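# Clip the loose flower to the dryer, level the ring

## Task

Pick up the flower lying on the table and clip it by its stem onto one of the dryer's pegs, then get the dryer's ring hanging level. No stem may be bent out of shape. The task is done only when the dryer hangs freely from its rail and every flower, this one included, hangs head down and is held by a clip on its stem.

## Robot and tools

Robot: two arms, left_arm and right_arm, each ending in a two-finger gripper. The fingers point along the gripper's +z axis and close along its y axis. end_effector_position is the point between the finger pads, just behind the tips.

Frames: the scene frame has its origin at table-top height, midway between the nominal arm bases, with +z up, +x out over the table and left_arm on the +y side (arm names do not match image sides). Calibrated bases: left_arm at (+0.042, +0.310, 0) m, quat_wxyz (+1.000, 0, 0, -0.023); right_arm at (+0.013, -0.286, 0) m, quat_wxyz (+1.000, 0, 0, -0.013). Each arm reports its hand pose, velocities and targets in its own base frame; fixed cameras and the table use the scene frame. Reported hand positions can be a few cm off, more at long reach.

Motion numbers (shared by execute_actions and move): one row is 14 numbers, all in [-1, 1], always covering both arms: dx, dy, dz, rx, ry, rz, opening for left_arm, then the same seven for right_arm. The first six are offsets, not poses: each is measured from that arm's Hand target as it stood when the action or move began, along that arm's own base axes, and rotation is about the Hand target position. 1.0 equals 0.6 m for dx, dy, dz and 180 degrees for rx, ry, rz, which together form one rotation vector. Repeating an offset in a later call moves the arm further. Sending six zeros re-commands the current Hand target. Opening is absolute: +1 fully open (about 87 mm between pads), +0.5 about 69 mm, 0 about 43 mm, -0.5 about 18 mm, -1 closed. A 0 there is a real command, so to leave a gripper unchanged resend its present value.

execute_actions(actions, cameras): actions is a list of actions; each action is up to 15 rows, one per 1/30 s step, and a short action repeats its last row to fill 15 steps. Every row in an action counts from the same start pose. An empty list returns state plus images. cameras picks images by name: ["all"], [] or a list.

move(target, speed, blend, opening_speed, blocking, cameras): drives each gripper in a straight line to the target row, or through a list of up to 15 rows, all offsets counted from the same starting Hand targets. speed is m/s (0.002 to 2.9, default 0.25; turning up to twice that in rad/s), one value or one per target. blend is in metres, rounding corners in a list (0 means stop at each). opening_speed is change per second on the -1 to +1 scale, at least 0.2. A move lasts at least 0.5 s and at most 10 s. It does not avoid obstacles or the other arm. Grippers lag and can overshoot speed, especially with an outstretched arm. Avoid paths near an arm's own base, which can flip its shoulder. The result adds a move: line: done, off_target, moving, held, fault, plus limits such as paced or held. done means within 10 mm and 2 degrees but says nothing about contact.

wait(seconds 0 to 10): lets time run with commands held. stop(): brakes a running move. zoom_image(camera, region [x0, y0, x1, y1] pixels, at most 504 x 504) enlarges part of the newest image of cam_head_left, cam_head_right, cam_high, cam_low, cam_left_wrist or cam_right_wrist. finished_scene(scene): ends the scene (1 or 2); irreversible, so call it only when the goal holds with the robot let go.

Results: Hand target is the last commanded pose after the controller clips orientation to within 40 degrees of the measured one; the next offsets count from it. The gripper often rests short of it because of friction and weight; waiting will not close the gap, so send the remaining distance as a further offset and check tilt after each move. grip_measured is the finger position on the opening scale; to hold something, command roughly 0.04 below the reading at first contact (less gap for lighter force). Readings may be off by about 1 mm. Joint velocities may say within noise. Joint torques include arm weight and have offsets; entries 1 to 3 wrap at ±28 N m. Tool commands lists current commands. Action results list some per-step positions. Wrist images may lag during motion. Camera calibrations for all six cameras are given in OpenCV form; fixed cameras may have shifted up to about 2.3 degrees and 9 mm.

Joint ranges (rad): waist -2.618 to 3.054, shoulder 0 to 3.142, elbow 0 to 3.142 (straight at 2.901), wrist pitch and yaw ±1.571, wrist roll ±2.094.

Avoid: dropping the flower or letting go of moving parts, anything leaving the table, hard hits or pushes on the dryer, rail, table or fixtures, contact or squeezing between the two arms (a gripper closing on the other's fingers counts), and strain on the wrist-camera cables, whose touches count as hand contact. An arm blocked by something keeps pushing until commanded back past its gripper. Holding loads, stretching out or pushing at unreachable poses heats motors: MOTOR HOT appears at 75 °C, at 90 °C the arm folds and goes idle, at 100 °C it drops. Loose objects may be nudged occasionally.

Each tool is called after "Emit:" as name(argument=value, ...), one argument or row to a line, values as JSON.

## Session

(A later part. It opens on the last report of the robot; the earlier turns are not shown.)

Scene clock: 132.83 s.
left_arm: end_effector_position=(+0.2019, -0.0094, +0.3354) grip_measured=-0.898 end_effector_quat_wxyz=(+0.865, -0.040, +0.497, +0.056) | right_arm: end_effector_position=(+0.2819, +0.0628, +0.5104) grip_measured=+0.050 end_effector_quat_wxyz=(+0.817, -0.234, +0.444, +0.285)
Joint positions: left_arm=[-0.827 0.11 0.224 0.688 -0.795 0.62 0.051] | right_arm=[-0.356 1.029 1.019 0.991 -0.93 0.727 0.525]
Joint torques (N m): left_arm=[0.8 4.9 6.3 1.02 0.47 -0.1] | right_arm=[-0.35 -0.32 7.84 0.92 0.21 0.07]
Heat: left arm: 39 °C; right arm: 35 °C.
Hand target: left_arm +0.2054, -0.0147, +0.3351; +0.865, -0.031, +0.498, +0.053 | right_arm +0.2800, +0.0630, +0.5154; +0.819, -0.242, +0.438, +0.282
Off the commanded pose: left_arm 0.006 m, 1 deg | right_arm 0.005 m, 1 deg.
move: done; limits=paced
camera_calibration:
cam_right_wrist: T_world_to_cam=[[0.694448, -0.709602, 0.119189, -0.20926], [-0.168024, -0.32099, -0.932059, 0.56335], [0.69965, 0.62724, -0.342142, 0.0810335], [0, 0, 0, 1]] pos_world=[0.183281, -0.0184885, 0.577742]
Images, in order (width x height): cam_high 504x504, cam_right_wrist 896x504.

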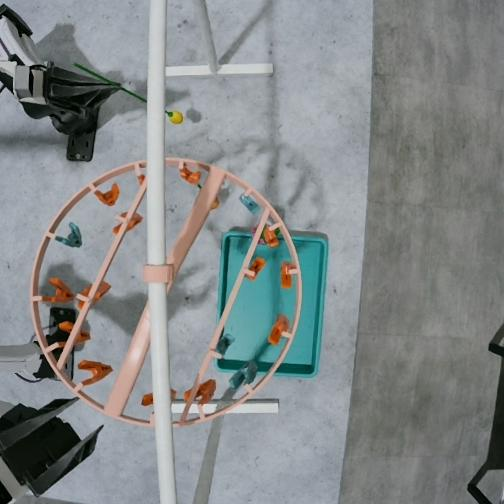

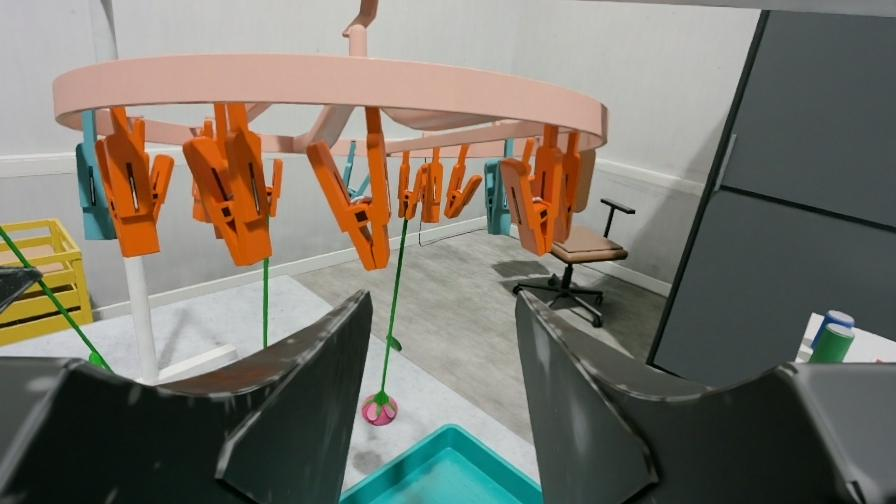

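Emit:
move(
  target=[
    [0, 0, 0, 0, 0, 0, -0.95, -0.0082, 0.0892, 0.0148, 0, 0, 0, 0.05],
    [0, 0, 0, 0, 0, 0, -0.95, 0.0258, 0.127, 0.0483, 0, 0, 0, 0.05],
    [0, 0, 0, 0, 0, 0, -0.95, 0.0258, 0.127, 0.0483, 0, 0, 0, -0.3],
  ],
  speed=0.12,
  blend=[0.015, 0, 0],
  opening_speed=0.6,
  cameras=["cam_right_wrist"],
)

Scene clock: 141.37 s.
left_arm: end_effector_position=(+0.2019, -0.0094, +0.3354) grip_measured=-0.898 end_effector_quat_wxyz=(+0.865, -0.040, +0.497, +0.056) | right_arm: end_effector_position=(+0.2975, +0.1388, +0.5347) grip_measured=-0.300 end_effector_quat_wxyz=(+0.812, -0.241, +0.447, +0.287)
Joint positions: left_arm=[-0.827 0.11 0.224 0.688 -0.795 0.62 0.051] | right_arm=[0.082 1.04 1.208 0.479 -0.641 0.271 0.35]
Joint torques (N m): left_arm=[0.8 4.9 6.3 1.03 0.47 -0.1] | right_arm=[0.73 -0.76 8.68 1.36 0.28 -0.13]
Heat: left arm: 39 °C; right arm: 35 °C.
Hand target: left_arm +0.2054, -0.0147, +0.3351; +0.865, -0.031, +0.498, +0.053 | right_arm +0.2957, +0.1392, +0.5443; +0.819, -0.242, +0.438, +0.282
Off the commanded pose: left_arm 0.006 m, 1 deg | right_arm 0.010 m, 2 deg.
move: done
camera_calibration:
cam_right_wrist: T_world_to_cam=[[0.702842, -0.70038, 0.124421, -0.175556], [-0.17119, -0.336305, -0.926063, 0.612964], [0.69044, 0.629577, -0.356267, 0.0407848], [0, 0, 0, 1]] pos_world=[0.200162, 0.0575095, 0.604017]
Images, in order (width x height): cam_right_wrist 896x504.

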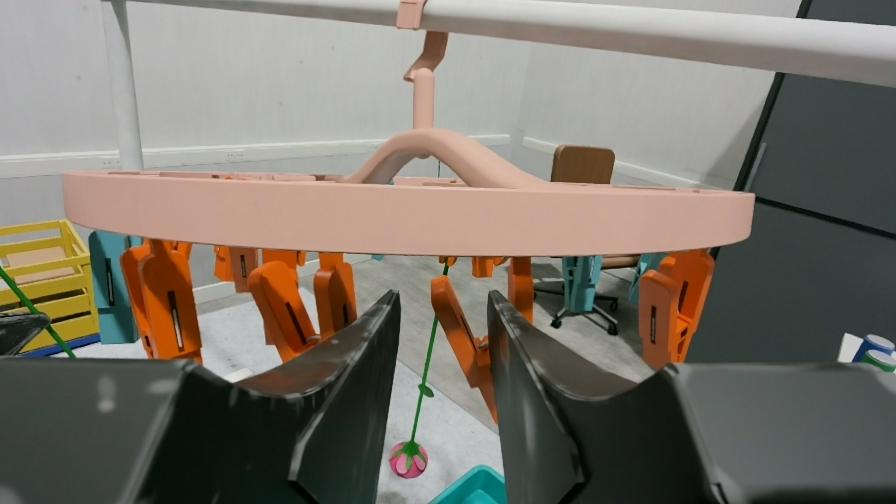

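Emit:
move(
  target=[
    [0, 0, 0, 0, 0, 0, -0.95, -0.0292, -0.0323, -0.0245, 0, 0, 0, -0.3],
    [0, 0, 0, 0, 0, 0, -0.95, -0.0187, -0.0428, -0.0227, 0, 0, 0, 0.05],
    [0, 0, 0, 0, 0, 0, -0.95, 0.0202, 0.0003, 0.01, 0, 0, 0, 0.05],
  ],
  speed=0.1,
  opening_speed=0.8,
  cameras=["cam_right_wrist"],
)

Scene clock: 147.23 s.
left_arm: end_effector_position=(+0.2019, -0.0094, +0.3354) grip_measured=-0.898 end_effector_quat_wxyz=(+0.865, -0.040, +0.497, +0.056) | right_arm: end_effector_position=(+0.3086, +0.1389, +0.5414) grip_measured=+0.050 end_effector_quat_wxyz=(+0.812, -0.241, +0.446, +0.287)
Joint positions: left_arm=[-0.827 0.11 0.224 0.688 -0.795 0.62 0.051] | right_arm=[0.077 1.089 1.257 0.485 -0.646 0.275 0.525]
Joint torques (N m): left_arm=[0.79 4.92 6.31 1.03 0.47 -0.1] | right_arm=[0.69 -1.09 8.7 1.35 0.23 -0.12]
Heat: left arm: 38 °C; right arm: 35 °C.
Hand target: left_arm +0.2054, -0.0147, +0.3351; +0.865, -0.031, +0.498, +0.053 | right_arm +0.3076, +0.1393, +0.5505; +0.819, -0.242, +0.437, +0.282
Off the commanded pose: left_arm 0.006 m, 1 deg | right_arm 0.009 m, 1 deg.
move: done
camera_calibration:
cam_right_wrist: T_world_to_cam=[[0.703076, -0.699895, 0.125819, -0.185098], [-0.169055, -0.336366, -0.926433, 0.620665], [0.690727, 0.630083, -0.354812, 0.0344576], [0, 0, 0, 1]] pos_world=[0.211263, 0.0575104, 0.610519]
Images, in order (width x height): cam_right_wrist 896x504.

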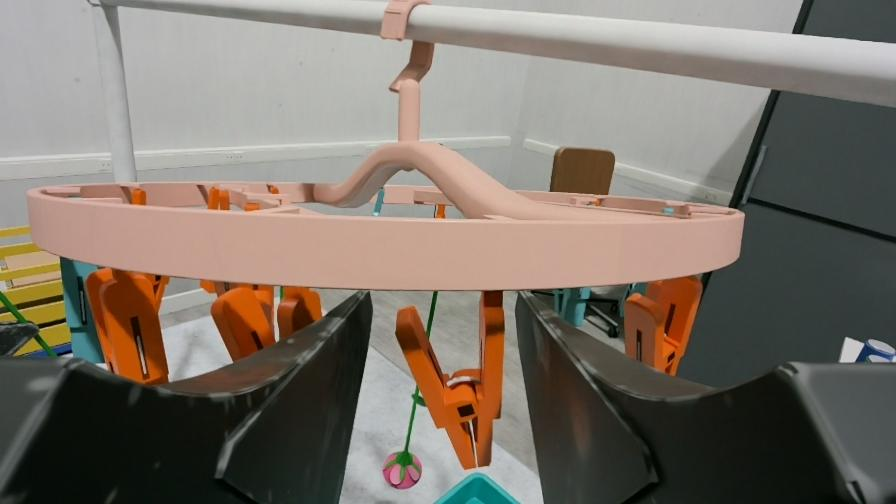

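Emit:
move(
  target=[
    [0, 0, 0, 0, 0, 0, -0.95, 0, 0, 0, 0, 0, 0, -0.3],
    [0, 0, 0, 0, 0, 0, -0.95, -0.036, 0.0315, 0, 0, 0, -0.0444, -0.3],
    [0, 0, 0, 0, 0, 0, -0.95, -0.066, 0.0688, 0, 0, 0, -0.0889, -0.3],
    [0, 0, 0, 0, 0, 0, -0.95, -0.0892, 0.1108, 0, 0, 0, -0.1333, -0.3],
    [0, 0, 0, 0, 0, 0, -0.95, -0.1047, 0.1562, 0, 0, 0, -0.1778, -0.3],
    [0, 0, 0, 0, 0, 0, -0.95, -0.1047, 0.1562, 0, 0, 0, -0.1778, 0.05],
    [0, 0, 0, 0, 0, 0, -0.95, -0.2157, 0.1243, -0.065, 0, 0, -0.1778, 0.05],
  ],
  speed=[0.09, 0.09, 0.09, 0.09, 0.09, 0.15, 0.15],
  blend=[0, 0.02, 0.02, 0.02, 0, 0, 0],
  opening_speed=0.8,
  cameras=["cam_right_wrist", "cam_high"],
)

Scene clock: 157.90 s.
left_arm: end_effector_position=(+0.2019, -0.0094, +0.3354) grip_measured=-0.898 end_effector_quat_wxyz=(+0.865, -0.040, +0.497, +0.056) | right_arm: end_effector_position=(+0.1794, +0.2123, +0.5136) grip_measured=+0.050 end_effector_quat_wxyz=(+0.866, -0.114, +0.485, +0.043)
Joint positions: left_arm=[-0.827 0.11 0.224 0.688 -0.795 0.62 0.051] | right_arm=[1.503 1.049 1.026 1.064 0.947 -1.126 0.525]
Joint torques (N m): left_arm=[0.8 4.9 6.3 1.03 0.47 -0.1] | right_arm=[0.7 -0.57 5.79 0.87 -0.27 -0.05]
Heat: left arm: 38 °C; right arm: 35 °C.
Hand target: left_arm +0.2054, -0.0147, +0.3351; +0.865, -0.031, +0.498, +0.053 | right_arm +0.1783, +0.2138, +0.5115; +0.865, -0.112, +0.487, +0.045
Off the commanded pose: left_arm 0.006 m, 1 deg | right_arm 0.003 m, 0 deg.
move: done
camera_calibration:
cam_right_wrist: T_world_to_cam=[[0.212412, -0.966191, 0.146135, 0.0948157], [-0.298401, -0.20654, -0.931825, 0.596098], [0.930504, 0.154324, -0.332184, 0.113966], [0, 0, 0, 1]] pos_world=[0.051691, 0.19714, 0.579461]
Images, in order (width x height): cam_high 504x504, cam_right_wrist 896x504.

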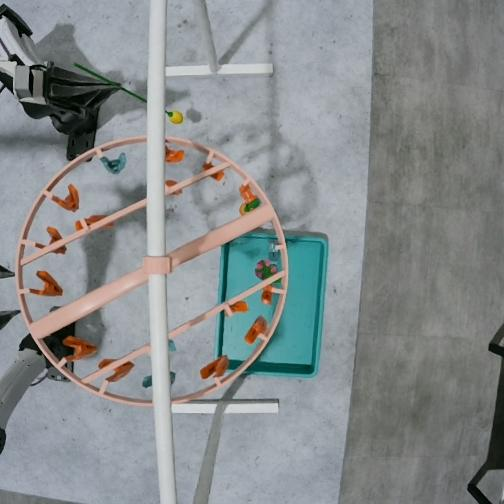

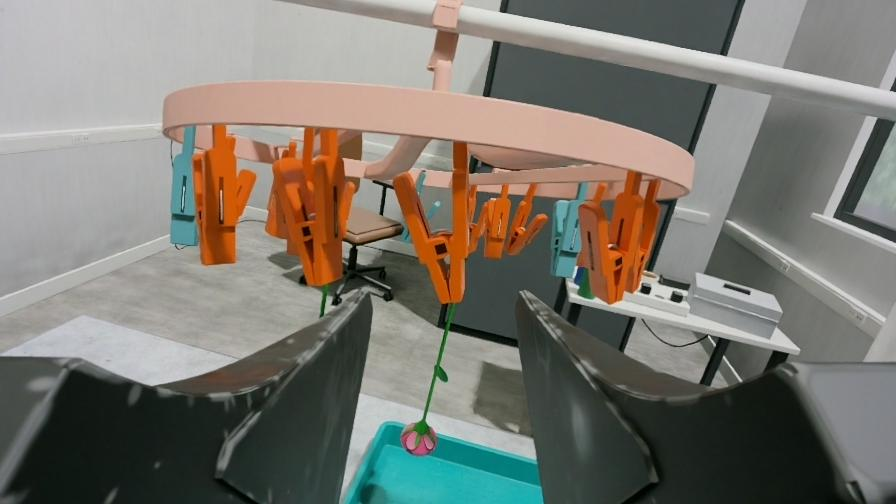

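Emit:
move(
  target=[
    [0.004, -0.15, 0.004, 0.004, 0.04, -0.046, -0.95, -0.022, -0.14, -0.019, 0.0208, 0.0126, 0.097, 0.05],
    [0.0077, -0.392, 0.008, 0.0116, 0.1177, -0.1375, -0.95, 0.1178, -0.1803, 0.0258, 0.0417, 0.0253, 0.1943, 0.05],
  ],
  speed=0.2,
  blend=[0.04, 0],
  cameras=["cam_right_wrist", "cam_left_wrist", "cam_head_left"],
)

Scene clock: 176.60 s.
left_arm: end_effector_position=(+0.2086, -0.2491, +0.3213) grip_measured=-0.898 end_effector_quat_wxyz=(+0.746, +0.120, +0.648, -0.096) | right_arm: end_effector_position=(+0.2475, +0.1066, +0.5278) grip_measured=+0.050 end_effector_quat_wxyz=(+0.797, -0.193, +0.462, +0.339)
Joint positions: left_arm=[-1.384 0.997 0.695 0.572 -1.056 0.293 0.051] | right_arm=[-0.135 0.863 1.078 0.552 -0.77 0.599 0.525]
Joint torques (N m): left_arm=[0.84 -2.41 10.26 1.56 0.28 -0.11] | right_arm=[-0.51 1.01 5.57 1.31 0.11 0.08]
Heat: left arm: 38 °C; right arm: 34 °C.
Hand target: left_arm +0.2100, -0.2499, +0.3399; +0.751, +0.102, +0.641, -0.119 | right_arm +0.2489, +0.1058, +0.5270; +0.797, -0.195, +0.461, +0.338
Off the commanded pose: left_arm 0.019 m, 3 deg | right_arm 0.002 m, 0 deg.
move: off_target (left_arm)
camera_calibration:
cam_left_wrist: T_world_to_cam=[[-0.266562, -0.96276, -0.0451533, -0.167429], [-0.6326, 0.21011, -0.745433, 0.448235], [0.72716, -0.17014, -0.665049, 0.168185], [0, 0, 0, 1]] pos_world=[0.116626, -0.226757, 0.43842]
cam_right_wrist: T_world_to_cam=[[0.736445, -0.676317, -0.0156157, -0.0990844], [-0.243299, -0.243249, -0.938954, 0.601891], [0.631232, 0.695288, -0.343687, 0.0940924], [0, 0, 0, 1]] pos_world=[0.160015, 0.0139759, 0.595939]
Images, in order (width x height): cam_head_left 504x504, cam_left_wrist 896x504, cam_right_wrist 896x504.

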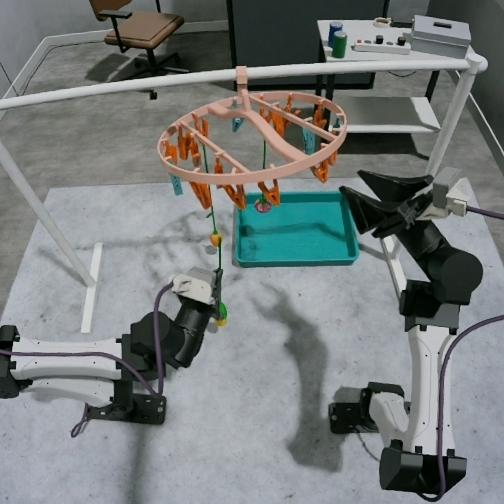

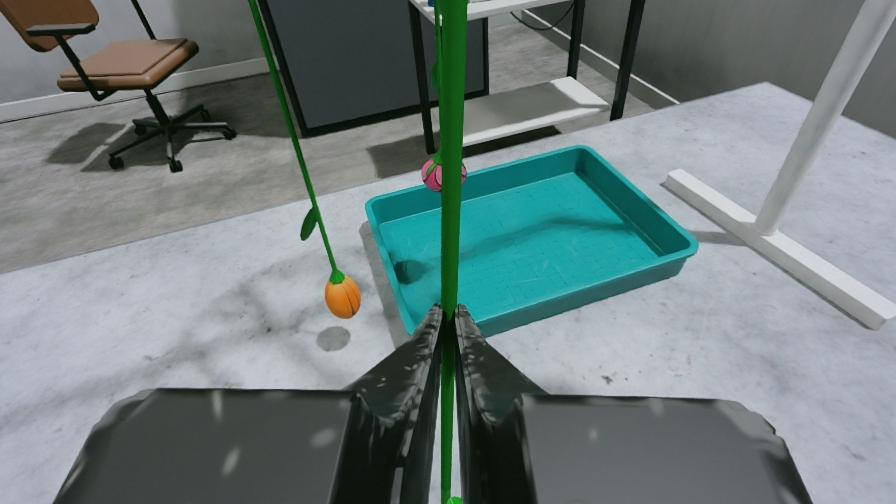

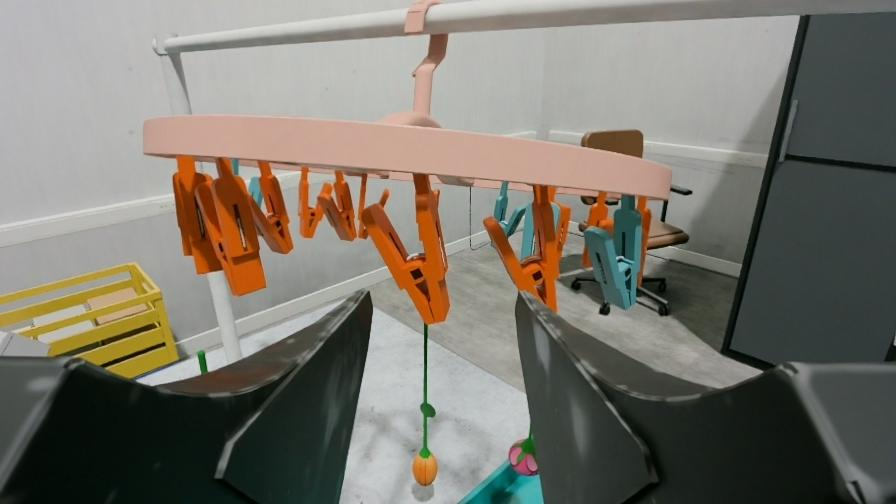

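Emit:
move(
  target=[0, 0, 0, 0, 0, 0, -0.95, 0.0103, 0.052, -0.005, -0.0168, -0.0172, -0.0139, 0.05],
  speed=0.12,
  cameras=["cam_right_wrist"],
)

Emit:
zoom_image(
  camera="cam_right_wrist",
  region=[300, 140, 600, 440],
)

Scene clock: 185.37 s.
left_arm: end_effector_position=(+0.2086, -0.2491, +0.3213) grip_measured=-0.898 end_effector_quat_wxyz=(+0.746, +0.120, +0.648, -0.096) | right_arm: end_effector_position=(+0.2565, +0.1371, +0.5174) grip_measured=+0.050 end_effector_quat_wxyz=(+0.805, -0.215, +0.459, +0.308)
Joint positions: left_arm=[-1.384 0.997 0.695 0.572 -1.056 0.293 0.051] | right_arm=[0.106 0.863 1.078 0.412 -0.596 0.315 0.525]
Joint torques (N m): left_arm=[0.84 -2.43 10.26 1.56 0.28 -0.11] | right_arm=[0.76 0.38 7.6 1.41 0.25 -0.14]
Heat: left arm: 40 °C; right arm: 35 °C.
Hand target: left_arm +0.2100, -0.2498, +0.3399; +0.751, +0.102, +0.641, -0.119 | right_arm +0.2551, +0.1370, +0.5239; +0.811, -0.215, +0.452, +0.303
Off the commanded pose: left_arm 0.019 m, 3 deg | right_arm 0.007 m, 1 deg.
move: off_target (left_arm)
camera_calibration:
cam_right_wrist: T_world_to_cam=[[0.713662, -0.698461, 0.0532833, -0.112016], [-0.215087, -0.290888, -0.932267, 0.597579], [0.666651, 0.653863, -0.357825, 0.0674659], [0, 0, 0, 1]] pos_world=[0.163497, 0.0514757, 0.587213]
Images, in order (width x height): cam_right_wrist 896x504.

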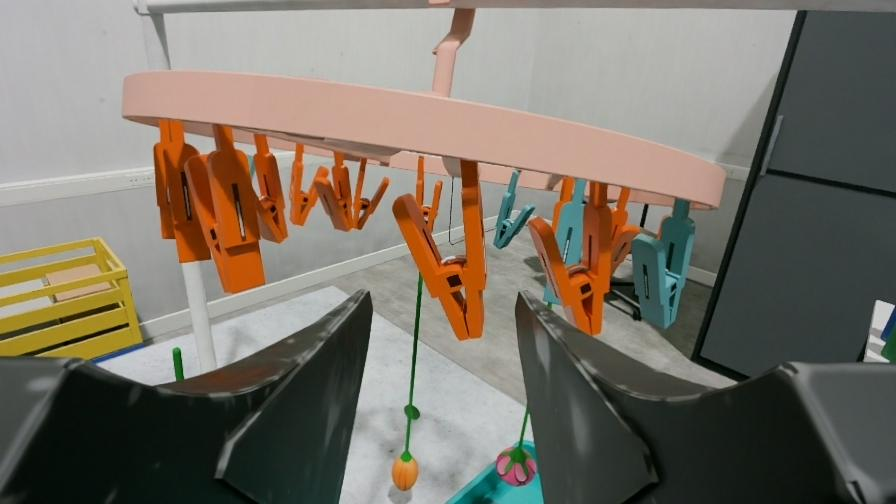

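Scaled by 1.680 from the camera's 896x504 image, which has a finer 1280x720 frame.

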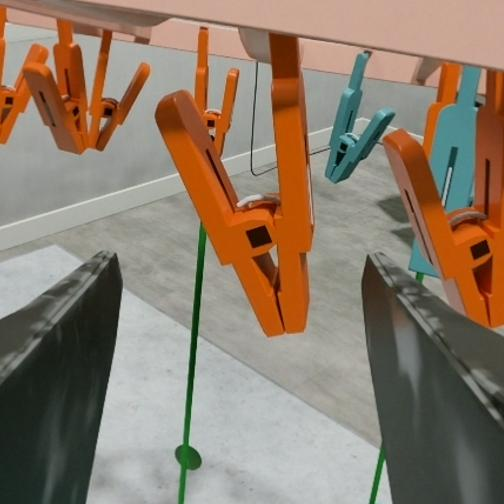

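Emit:
move(
  target=[
    [0, 0, 0, 0, 0, 0, -0.95, 0.0402, 0.0502, 0.0263, 0, 0, 0, 0.05],
    [0, 0, 0, 0, 0, 0, -0.95, 0.0402, 0.0502, 0.0263, 0, 0, 0, -0.3],
  ],
  speed=0.1,
  opening_speed=0.6,
  cameras=["cam_right_wrist"],
)

Scene clock: 190.63 s.
left_arm: end_effector_position=(+0.2086, -0.2491, +0.3213) grip_measured=-0.898 end_effector_quat_wxyz=(+0.746, +0.120, +0.648, -0.096) | right_arm: end_effector_position=(+0.2814, +0.1673, +0.5297) grip_measured=-0.300 end_effector_quat_wxyz=(+0.804, -0.215, +0.462, +0.307)
Joint positions: left_arm=[-1.384 0.997 0.695 0.572 -1.056 0.293 0.051] | right_arm=[0.273 0.986 1.191 0.361 -0.458 0.203 0.35]
Joint torques (N m): left_arm=[0.84 -2.43 10.25 1.55 0.28 -0.11] | right_arm=[0.75 -0.4 8.72 1.54 0.21 -0.11]
Heat: left arm: 41 °C; right arm: 35 °C.
Hand target: left_arm +0.2100, -0.2498, +0.3399; +0.751, +0.102, +0.641, -0.119 | right_arm +0.2792, +0.1671, +0.5398; +0.811, -0.215, +0.452, +0.303
Off the commanded pose: left_arm 0.019 m, 3 deg | right_arm 0.010 m, 1 deg.
move: off_target (left_arm)
camera_calibration:
cam_right_wrist: T_world_to_cam=[[0.712878, -0.699347, 0.0521433, -0.10842], [-0.220178, -0.293791, -0.930166, 0.623987], [0.665828, 0.651614, -0.363417, 0.0391768], [0, 0, 0, 1]] pos_world=[0.188593, 0.0819701, 0.600303]
Images, in order (width x height): cam_right_wrist 896x504.

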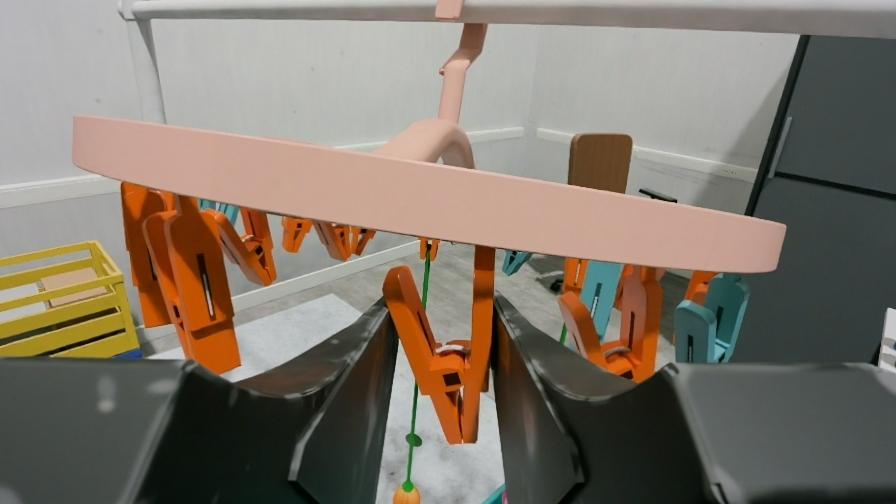

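Emit:
move(
  target=[
    [0, 0, 0, 0, 0, 0, -0.95, 0, 0, 0.01, 0, 0, 0, -0.2],
    [0, 0, 0, 0, 0, 0, -0.95, 0, 0, 0.01, 0, 0, 0, -0.44],
    [0, 0, 0, 0, 0, 0, -0.95, 0.026, 0.0228, -0.05, 0.0168, 0.0172, 0.0139, -0.44],
  ],
  speed=0.05,
  opening_speed=0.4,
  cameras=["cam_right_wrist", "cam_high", "cam_head_left"],
)

Emit:
zoom_image(
  camera="cam_right_wrist",
  region=[350, 220, 570, 500],
)

Scene clock: 201.70 s.
left_arm: end_effector_position=(+0.2086, -0.2491, +0.3213) grip_measured=-0.898 end_effector_quat_wxyz=(+0.746, +0.120, +0.648, -0.096) | right_arm: end_effector_position=(+0.2934, +0.1783, +0.5096) grip_measured=-0.425 end_effector_quat_wxyz=(+0.797, -0.199, +0.463, +0.334)
Joint positions: left_arm=[-1.384 0.997 0.695 0.572 -1.056 0.293 0.051] | right_arm=[0.302 1.013 1.103 0.482 -0.431 0.254 0.287]
Joint torques (N m): left_arm=[0.84 -2.43 10.26 1.56 0.28 -0.11] | right_arm=[0.87 -0.54 6.38 1.66 0.17 0.09]
Heat: left arm: 42 °C; right arm: 35 °C.
Hand target: left_arm +0.2100, -0.2498, +0.3399; +0.751, +0.102, +0.641, -0.119 | right_arm +0.2948, +0.1808, +0.5097; +0.797, -0.195, +0.461, +0.338
Off the commanded pose: left_arm 0.019 m, 3 deg | right_arm 0.003 m, 1 deg.
move: off_target (left_arm)
camera_calibration:
cam_right_wrist: T_world_to_cam=[[0.735017, -0.678047, -0.00151881, -0.0911443], [-0.238991, -0.256973, -0.936402, 0.613217], [0.634534, 0.688634, -0.350927, 0.0129575], [0, 0, 0, 1]] pos_world=[0.205324, 0.0868573, 0.578626]
Images, in order (width x height): cam_head_left 504x504, cam_high 504x504, cam_right_wrist 896x504.

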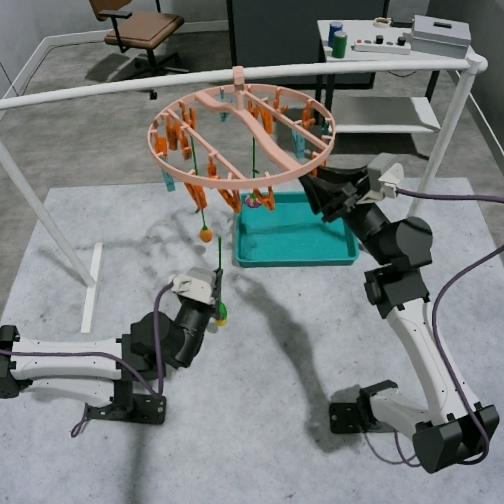

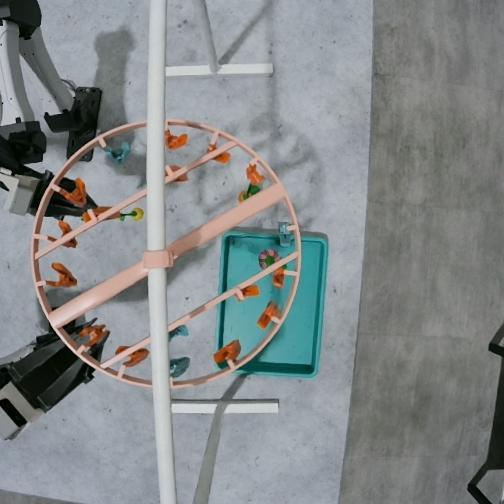

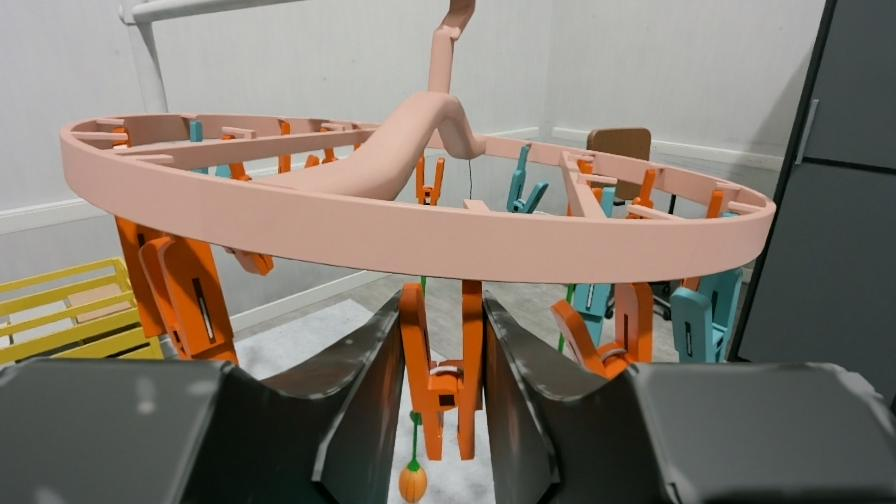

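Scaled by 1.800 from the camera's 896x504 image, which has a finer 1280x720 frame.

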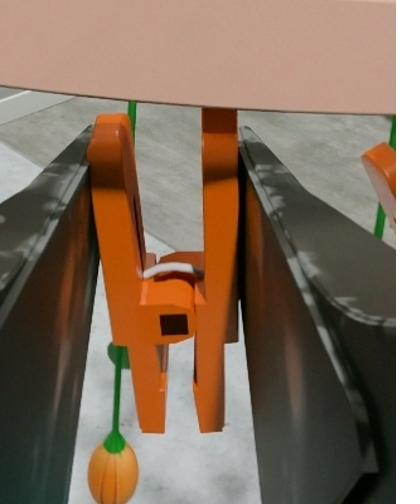

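Emit:
move(
  target=[0.079, -0.229, 0.017, 0, 0, -0.1111, -0.95, 0, 0, 0, 0, 0, 0, -0.46],
  speed=0.12,
  cameras=["cam_right_wrist", "cam_left_wrist", "cam_head_left"],
)

Emit:
zoom_image(
  camera="cam_head_left",
  region=[190, 140, 390, 340],
)

Scene clock: 214.50 s.
left_arm: end_effector_position=(+0.2549, -0.3822, +0.3349) grip_measured=-0.898 end_effector_quat_wxyz=(+0.715, +0.222, +0.621, -0.231) | right_arm: end_effector_position=(+0.2934, +0.1782, +0.5098) grip_measured=-0.425 end_effector_quat_wxyz=(+0.797, -0.199, +0.463, +0.334)
Joint positions: left_arm=[-1.183 1.389 1.027 0.513 -0.523 0.105 0.051] | right_arm=[0.302 1.013 1.103 0.483 -0.431 0.254 0.287]
Joint torques (N m): left_arm=[0.7 -4.08 10.58 1.9 0.19 -0.1] | right_arm=[0.87 -0.58 6.35 1.65 0.16 0.09]
Heat: left arm: 43 °C; right arm: 36 °C.
Hand target: left_arm +0.2574, -0.3873, +0.3500; +0.719, +0.212, +0.614, -0.247 | right_arm +0.2949, +0.1808, +0.5097; +0.797, -0.195, +0.461, +0.338
Off the commanded pose: left_arm 0.016 m, 2 deg | right_arm 0.003 m, 1 deg.
move: off_target (left_arm)
camera_calibration:
cam_left_wrist: T_world_to_cam=[[-0.578514, -0.815434, -0.0197305, -0.155404], [-0.536376, 0.398536, -0.743956, 0.562496], [0.61451, -0.419806, -0.667938, 0.0552294], [0, 0, 0, 1]] pos_world=[0.177867, -0.327711, 0.452296]
cam_right_wrist: T_world_to_cam=[[0.734966, -0.678102, -0.00168512, -0.0911003], [-0.238642, -0.256326, -0.936668, 0.613313], [0.634725, 0.688821, -0.350215, 0.0125938], [0, 0, 0, 1]] pos_world=[0.205324, 0.0867579, 0.578727]
Images, in order (width x height): cam_head_left 504x504, cam_left_wrist 896x504, cam_right_wrist 896x504.

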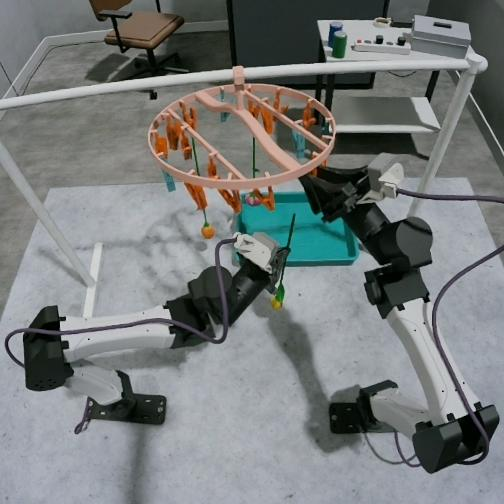

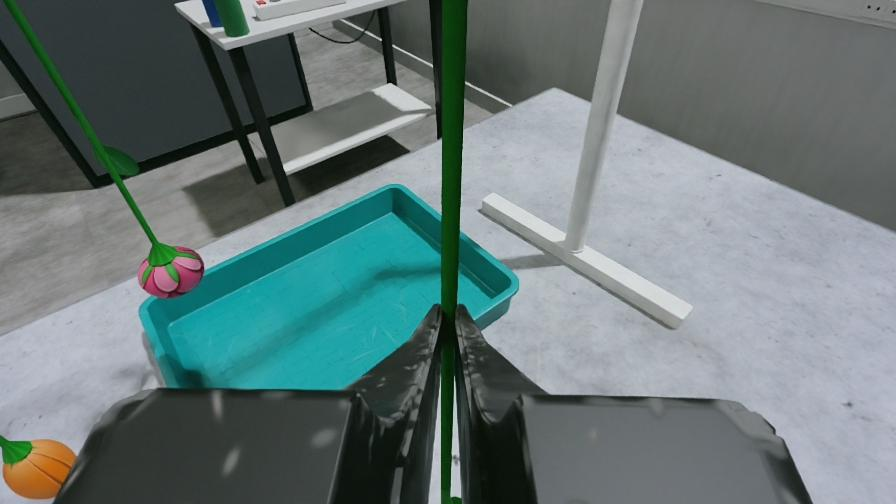

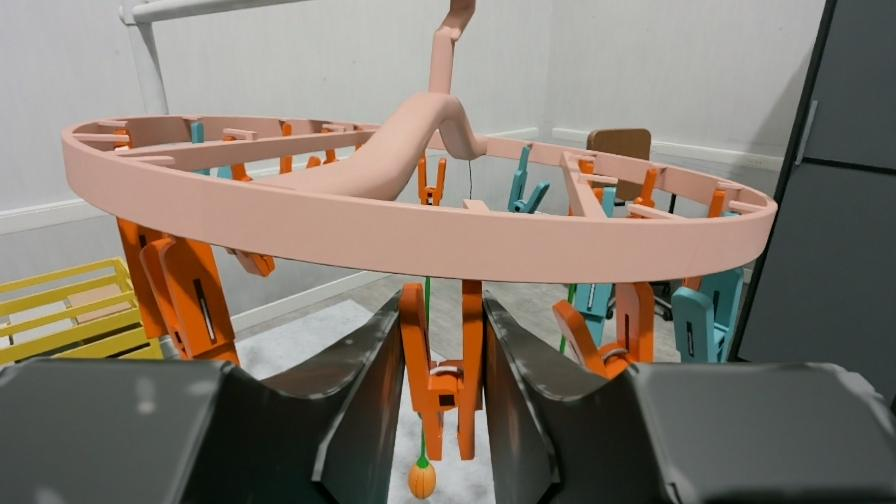

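Scaled by 2.520 from the camera's 504x504 image, which has a finer 720x720 frame.

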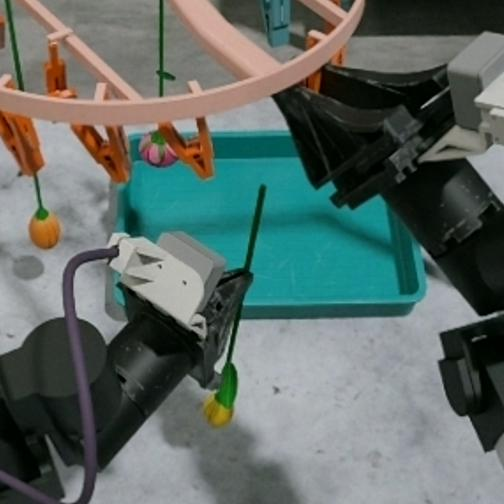

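Emit:
move(
  target=[0.0568, -0.0422, 0.02, 0, 0, 0, -0.95, 0, 0, 0, 0, 0, 0, -0.46],
  speed=0.06,
  cameras=["cam_right_wrist", "cam_head_left"],
)

Emit:
zoom_image(
  camera="cam_right_wrist",
  region=[390, 330, 510, 504],
)

Emit:
zoom_image(
  camera="cam_head_left",
  region=[240, 130, 380, 270],
)

Scene clock: 218.87 s.
left_arm: end_effector_position=(+0.2889, -0.4076, +0.3474) grip_measured=-0.898 end_effector_quat_wxyz=(+0.715, +0.221, +0.622, -0.232) | right_arm: end_effector_position=(+0.2934, +0.1782, +0.5098) grip_measured=-0.425 end_effector_quat_wxyz=(+0.797, -0.199, +0.463, +0.334)
Joint positions: left_arm=[-1.117 1.527 1.2 0.473 -0.459 0.092 0.051] | right_arm=[0.302 1.013 1.103 0.483 -0.431 0.254 0.287]
Joint torques (N m): left_arm=[0.64 -5.22 10.65 1.93 0.18 -0.09] | right_arm=[0.91 -0.51 6.32 1.67 0.17 0.08]
Heat: left arm: 43 °C; right arm: 37 °C.
Hand target: left_arm +0.2915, -0.4125, +0.3621; +0.719, +0.212, +0.614, -0.247 | right_arm +0.2949, +0.1808, +0.5097; +0.797, -0.195, +0.461, +0.338
Off the commanded pose: left_arm 0.016 m, 2 deg | right_arm 0.003 m, 1 deg.
move: off_target (left_arm)
camera_calibration:
cam_right_wrist: T_world_to_cam=[[0.734966, -0.678102, -0.00168512, -0.0911003], [-0.238642, -0.256326, -0.936668, 0.613313], [0.634725, 0.688821, -0.350215, 0.0125938], [0, 0, 0, 1]] pos_world=[0.205324, 0.0867579, 0.578727]
Images, in order (width x height): cam_head_left 504x504, cam_right_wrist 896x504.

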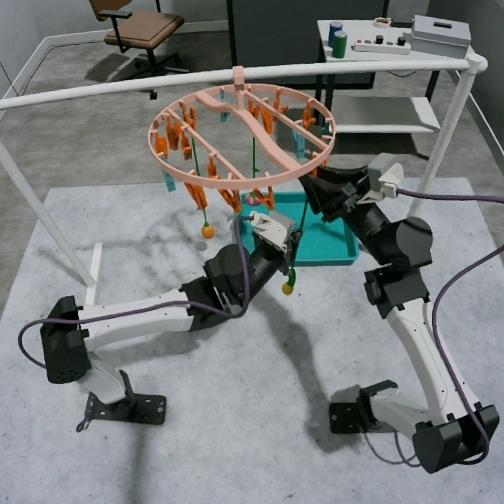

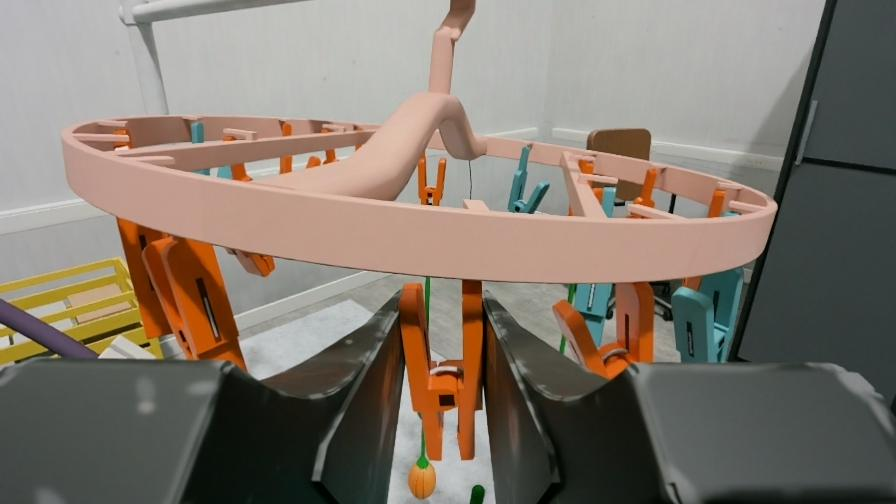

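Scaled by 2.897 from the camera's 896x504 image, which has a finer 1280x720 frame.

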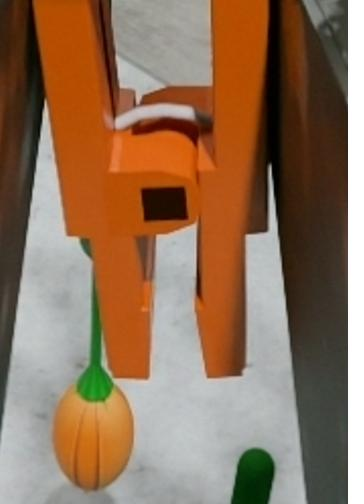

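Scaled by 3.600 from the camera's 504x504 image, which has a finer 720x720 frame.

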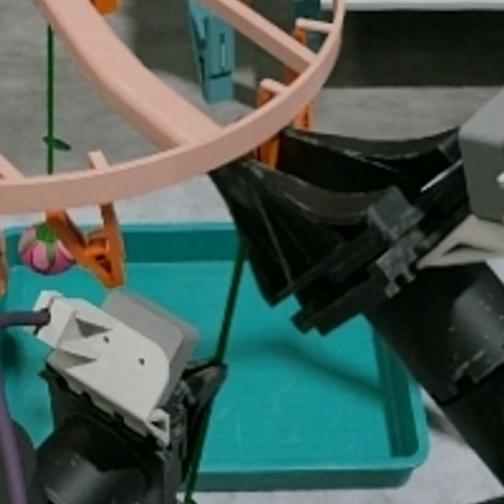

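Emit:
move(
  target=[-0.004, -0.0037, 0.0, -0.0389, 0, 0, -0.95, 0, 0, 0, 0, 0, 0, -0.46],
  speed=0.06,
  cameras=["cam_right_wrist", "cam_head_left"],
)

Emit:
zoom_image(
  camera="cam_right_wrist",
  region=[390, 330, 510, 504],
)

Emit:
zoom_image(
  camera="cam_head_left",
  region=[240, 130, 380, 270],
)

Scene clock: 225.37 s.
left_arm: end_effector_position=(+0.2884, -0.4115, +0.3670) grip_measured=-0.898 end_effector_quat_wxyz=(+0.732, +0.174, +0.598, -0.278) | right_arm: end_effector_position=(+0.2934, +0.1782, +0.5098) grip_measured=-0.425 end_effector_quat_wxyz=(+0.797, -0.199, +0.463, +0.334)
Joint positions: left_arm=[-1.117 1.539 1.189 0.604 -0.459 0.035 0.051] | right_arm=[0.302 1.013 1.103 0.483 -0.431 0.254 0.287]
Joint torques (N m): left_arm=[-0.14 -4.94 6.16 2.15 0 -0.1] | right_arm=[0.88 -0.55 6.37 1.65 0.16 0.09]
Heat: left arm: 44 °C; right arm: 37 °C.
Hand target: left_arm +0.2892, -0.4148, +0.3620; +0.731, +0.168, +0.598, -0.284 | right_arm +0.2949, +0.1808, +0.5097; +0.797, -0.195, +0.461, +0.338
Off the commanded pose: left_arm 0.006 m, 1 deg | right_arm 0.003 m, 1 deg.
move: done
camera_calibration:
cam_right_wrist: T_world_to_cam=[[0.734966, -0.678102, -0.00168512, -0.0911003], [-0.238642, -0.256326, -0.936668, 0.613313], [0.634725, 0.688821, -0.350215, 0.0125938], [0, 0, 0, 1]] pos_world=[0.205324, 0.0867579, 0.578727]
Images, in order (width x height): cam_head_left 504x504, cam_right_wrist 896x504.

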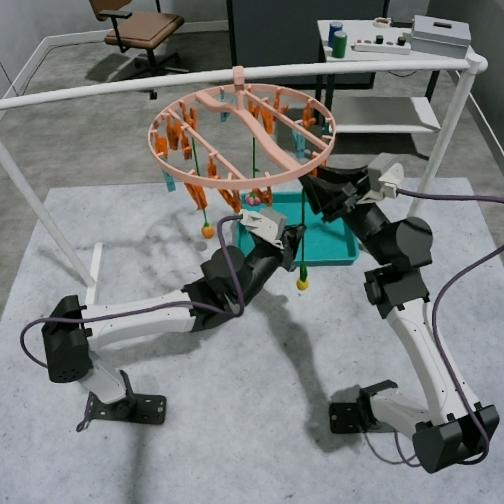

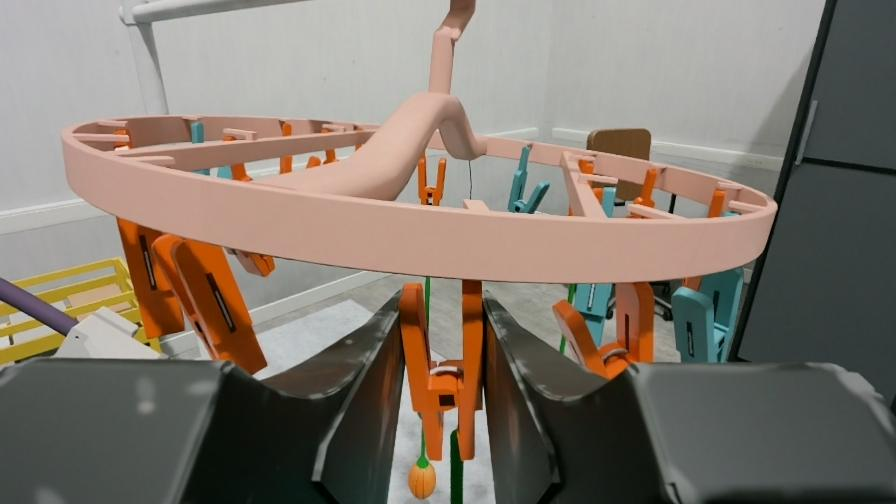

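Scaled by 2.897 from the camera's 896x504 image, which has a finer 1280x720 frame.

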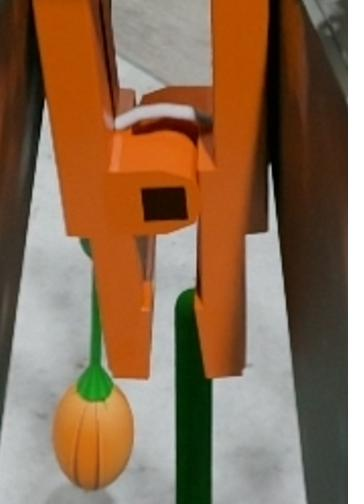

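Scaled by 3.600 from the camera's 504x504 image, which has a finer 720x720 frame.

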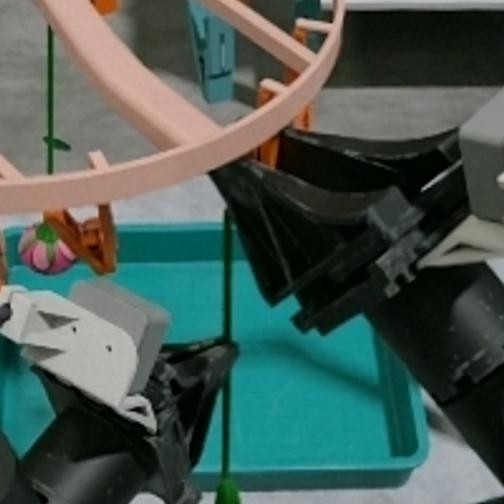

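Emit:
move(
  target=[
    [0, 0, 0, 0, 0, 0, -0.95, 0, 0, 0.012, 0, 0, 0, -0.46],
    [0, 0, 0, 0, 0, 0, -0.95, 0.0062, 0.0035, 0.012, 0, 0, 0, -0.46],
  ],
  speed=0.03,
  blend=[0.002, 0],
  cameras=["cam_right_wrist", "cam_left_wrist"],
)

Emit:
zoom_image(
  camera="cam_right_wrist",
  region=[390, 330, 510, 504],
)

Scene clock: 231.43 s.
left_arm: end_effector_position=(+0.2883, -0.4115, +0.3672) grip_measured=-0.898 end_effector_quat_wxyz=(+0.732, +0.174, +0.598, -0.278) | right_arm: end_effector_position=(+0.2997, +0.1809, +0.5083) grip_measured=-0.425 end_effector_quat_wxyz=(+0.794, -0.198, +0.467, +0.335)
Joint positions: left_arm=[-1.117 1.539 1.189 0.604 -0.459 0.035 0.051] | right_arm=[0.306 1.035 1.116 0.482 -0.427 0.254 0.287]
Joint torques (N m): left_arm=[-0.13 -4.93 6.16 2.15 -0.01 -0.09] | right_arm=[0.9 -0.7 9.14 1.54 0.17 0.06]
Heat: left arm: 43 °C; right arm: 37 °C.
Hand target: left_arm +0.2892, -0.4148, +0.3620; +0.731, +0.167, +0.598, -0.284 | right_arm +0.2985, +0.1829, +0.5170; +0.797, -0.195, +0.461, +0.338
Off the commanded pose: left_arm 0.006 m, 1 deg | right_arm 0.009 m, 1 deg.
move: done
camera_calibration:
cam_left_wrist: T_world_to_cam=[[-0.586955, -0.804528, 0.0906531, -0.192888], [-0.523729, 0.291917, -0.800307, 0.58942], [0.617407, -0.517222, -0.592697, -0.0245931], [0, 0, 0, 1]] pos_world=[0.210664, -0.339965, 0.474627]
cam_right_wrist: T_world_to_cam=[[0.735322, -0.677658, -0.00896559, -0.0903168], [-0.248888, -0.257714, -0.933616, 0.615869], [0.630362, 0.68874, -0.358164, 0.0115531], [0, 0, 0, 1]] pos_world=[0.212411, 0.0895572, 0.578313]
Images, in order (width x height): cam_left_wrist 896x504, cam_right_wrist 896x504.

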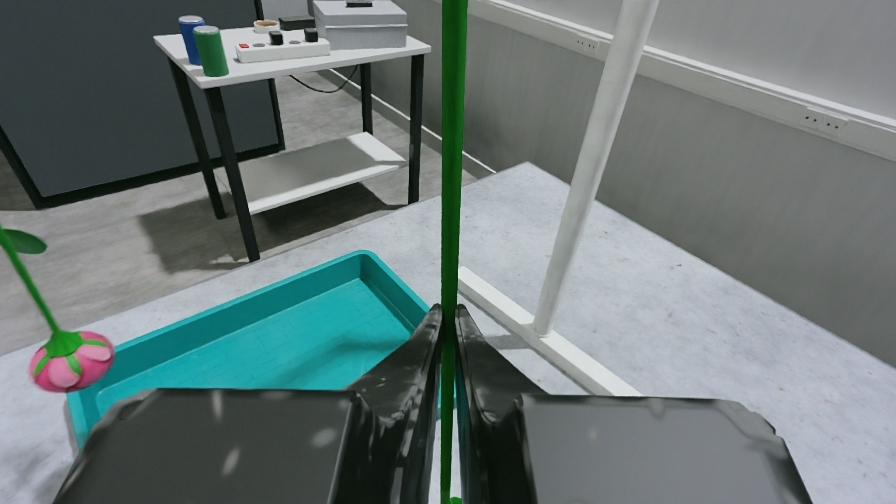

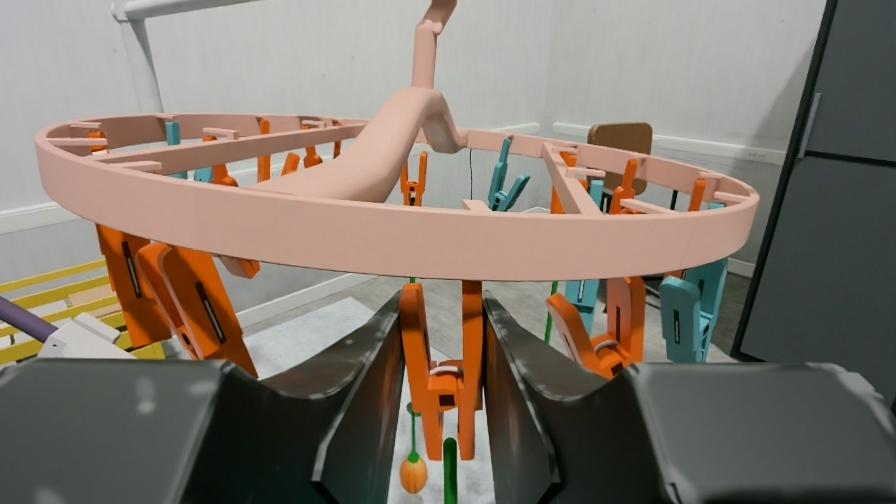

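Scaled by 2.897 from the camera's 896x504 image, which has a finer 1280x720 frame.

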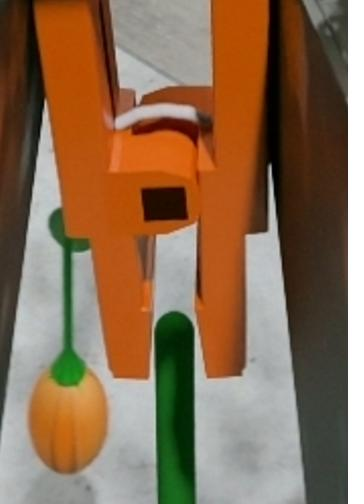

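Emit:
move(
  target=[0, 0, 0, 0, 0, 0, -0.95, -0.002, -0.002, -0.0267, 0, 0, 0, -0.46],
  speed=0.03,
  cameras=["cam_right_wrist", "cam_left_wrist"],
)

Emit:
zoom_image(
  camera="cam_right_wrist",
  region=[390, 330, 510, 504],
)

Scene clock: 234.60 s.
left_arm: end_effector_position=(+0.2883, -0.4115, +0.3672) grip_measured=-0.898 end_effector_quat_wxyz=(+0.732, +0.174, +0.598, -0.278) | right_arm: end_effector_position=(+0.3027, +0.1822, +0.4975) grip_measured=-0.426 end_effector_quat_wxyz=(+0.794, -0.198, +0.467, +0.335)
Joint positions: left_arm=[-1.117 1.539 1.189 0.604 -0.459 0.035 0.051] | right_arm=[0.307 1.035 1.071 0.527 -0.426 0.254 0.287]
Joint torques (N m): left_arm=[-0.16 -4.93 6.15 2.15 0 -0.09] | right_arm=[0.5 -3.04 6.05 1.6 0.13 0.08]
Heat: left arm: 42 °C; right arm: 37 °C.
Hand target: left_arm +0.2892, -0.4148, +0.3620; +0.731, +0.168, +0.598, -0.284 | right_arm +0.2973, +0.1816, +0.5009; +0.797, -0.195, +0.461, +0.338
Off the commanded pose: left_arm 0.006 m, 1 deg | right_arm 0.006 m, 1 deg.
move: done
camera_calibration:
cam_left_wrist: T_world_to_cam=[[-0.586955, -0.804528, 0.0906531, -0.192888], [-0.523729, 0.291917, -0.800307, 0.58942], [0.617407, -0.517222, -0.592697, -0.0245931], [0, 0, 0, 1]] pos_world=[0.210664, -0.339965, 0.474627]
cam_right_wrist: T_world_to_cam=[[0.735846, -0.677088, -0.00911947, -0.0919558], [-0.248713, -0.257722, -0.93366, 0.606855], [0.629819, 0.689298, -0.358044, 0.00490269], [0, 0, 0, 1]] pos_world=[0.21551, 0.0907582, 0.567513]
Images, in order (width x height): cam_left_wrist 896x504, cam_right_wrist 896x504.

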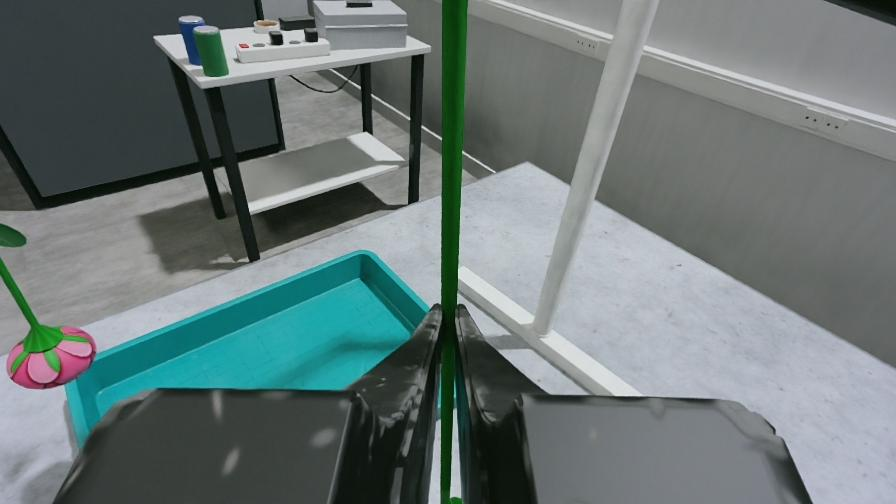

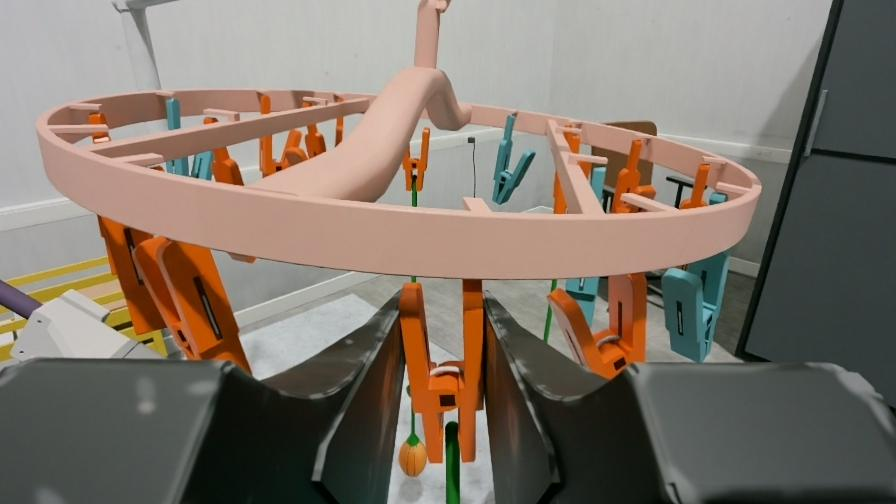

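Scaled by 2.897 from the camera's 896x504 image, which has a finer 1280x720 frame.

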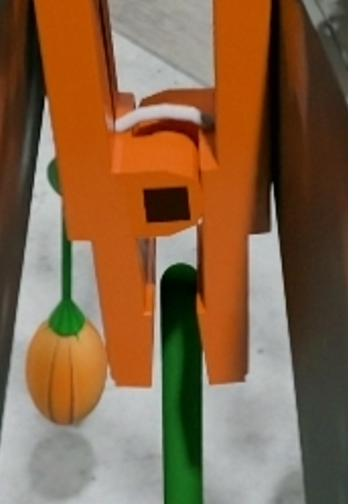

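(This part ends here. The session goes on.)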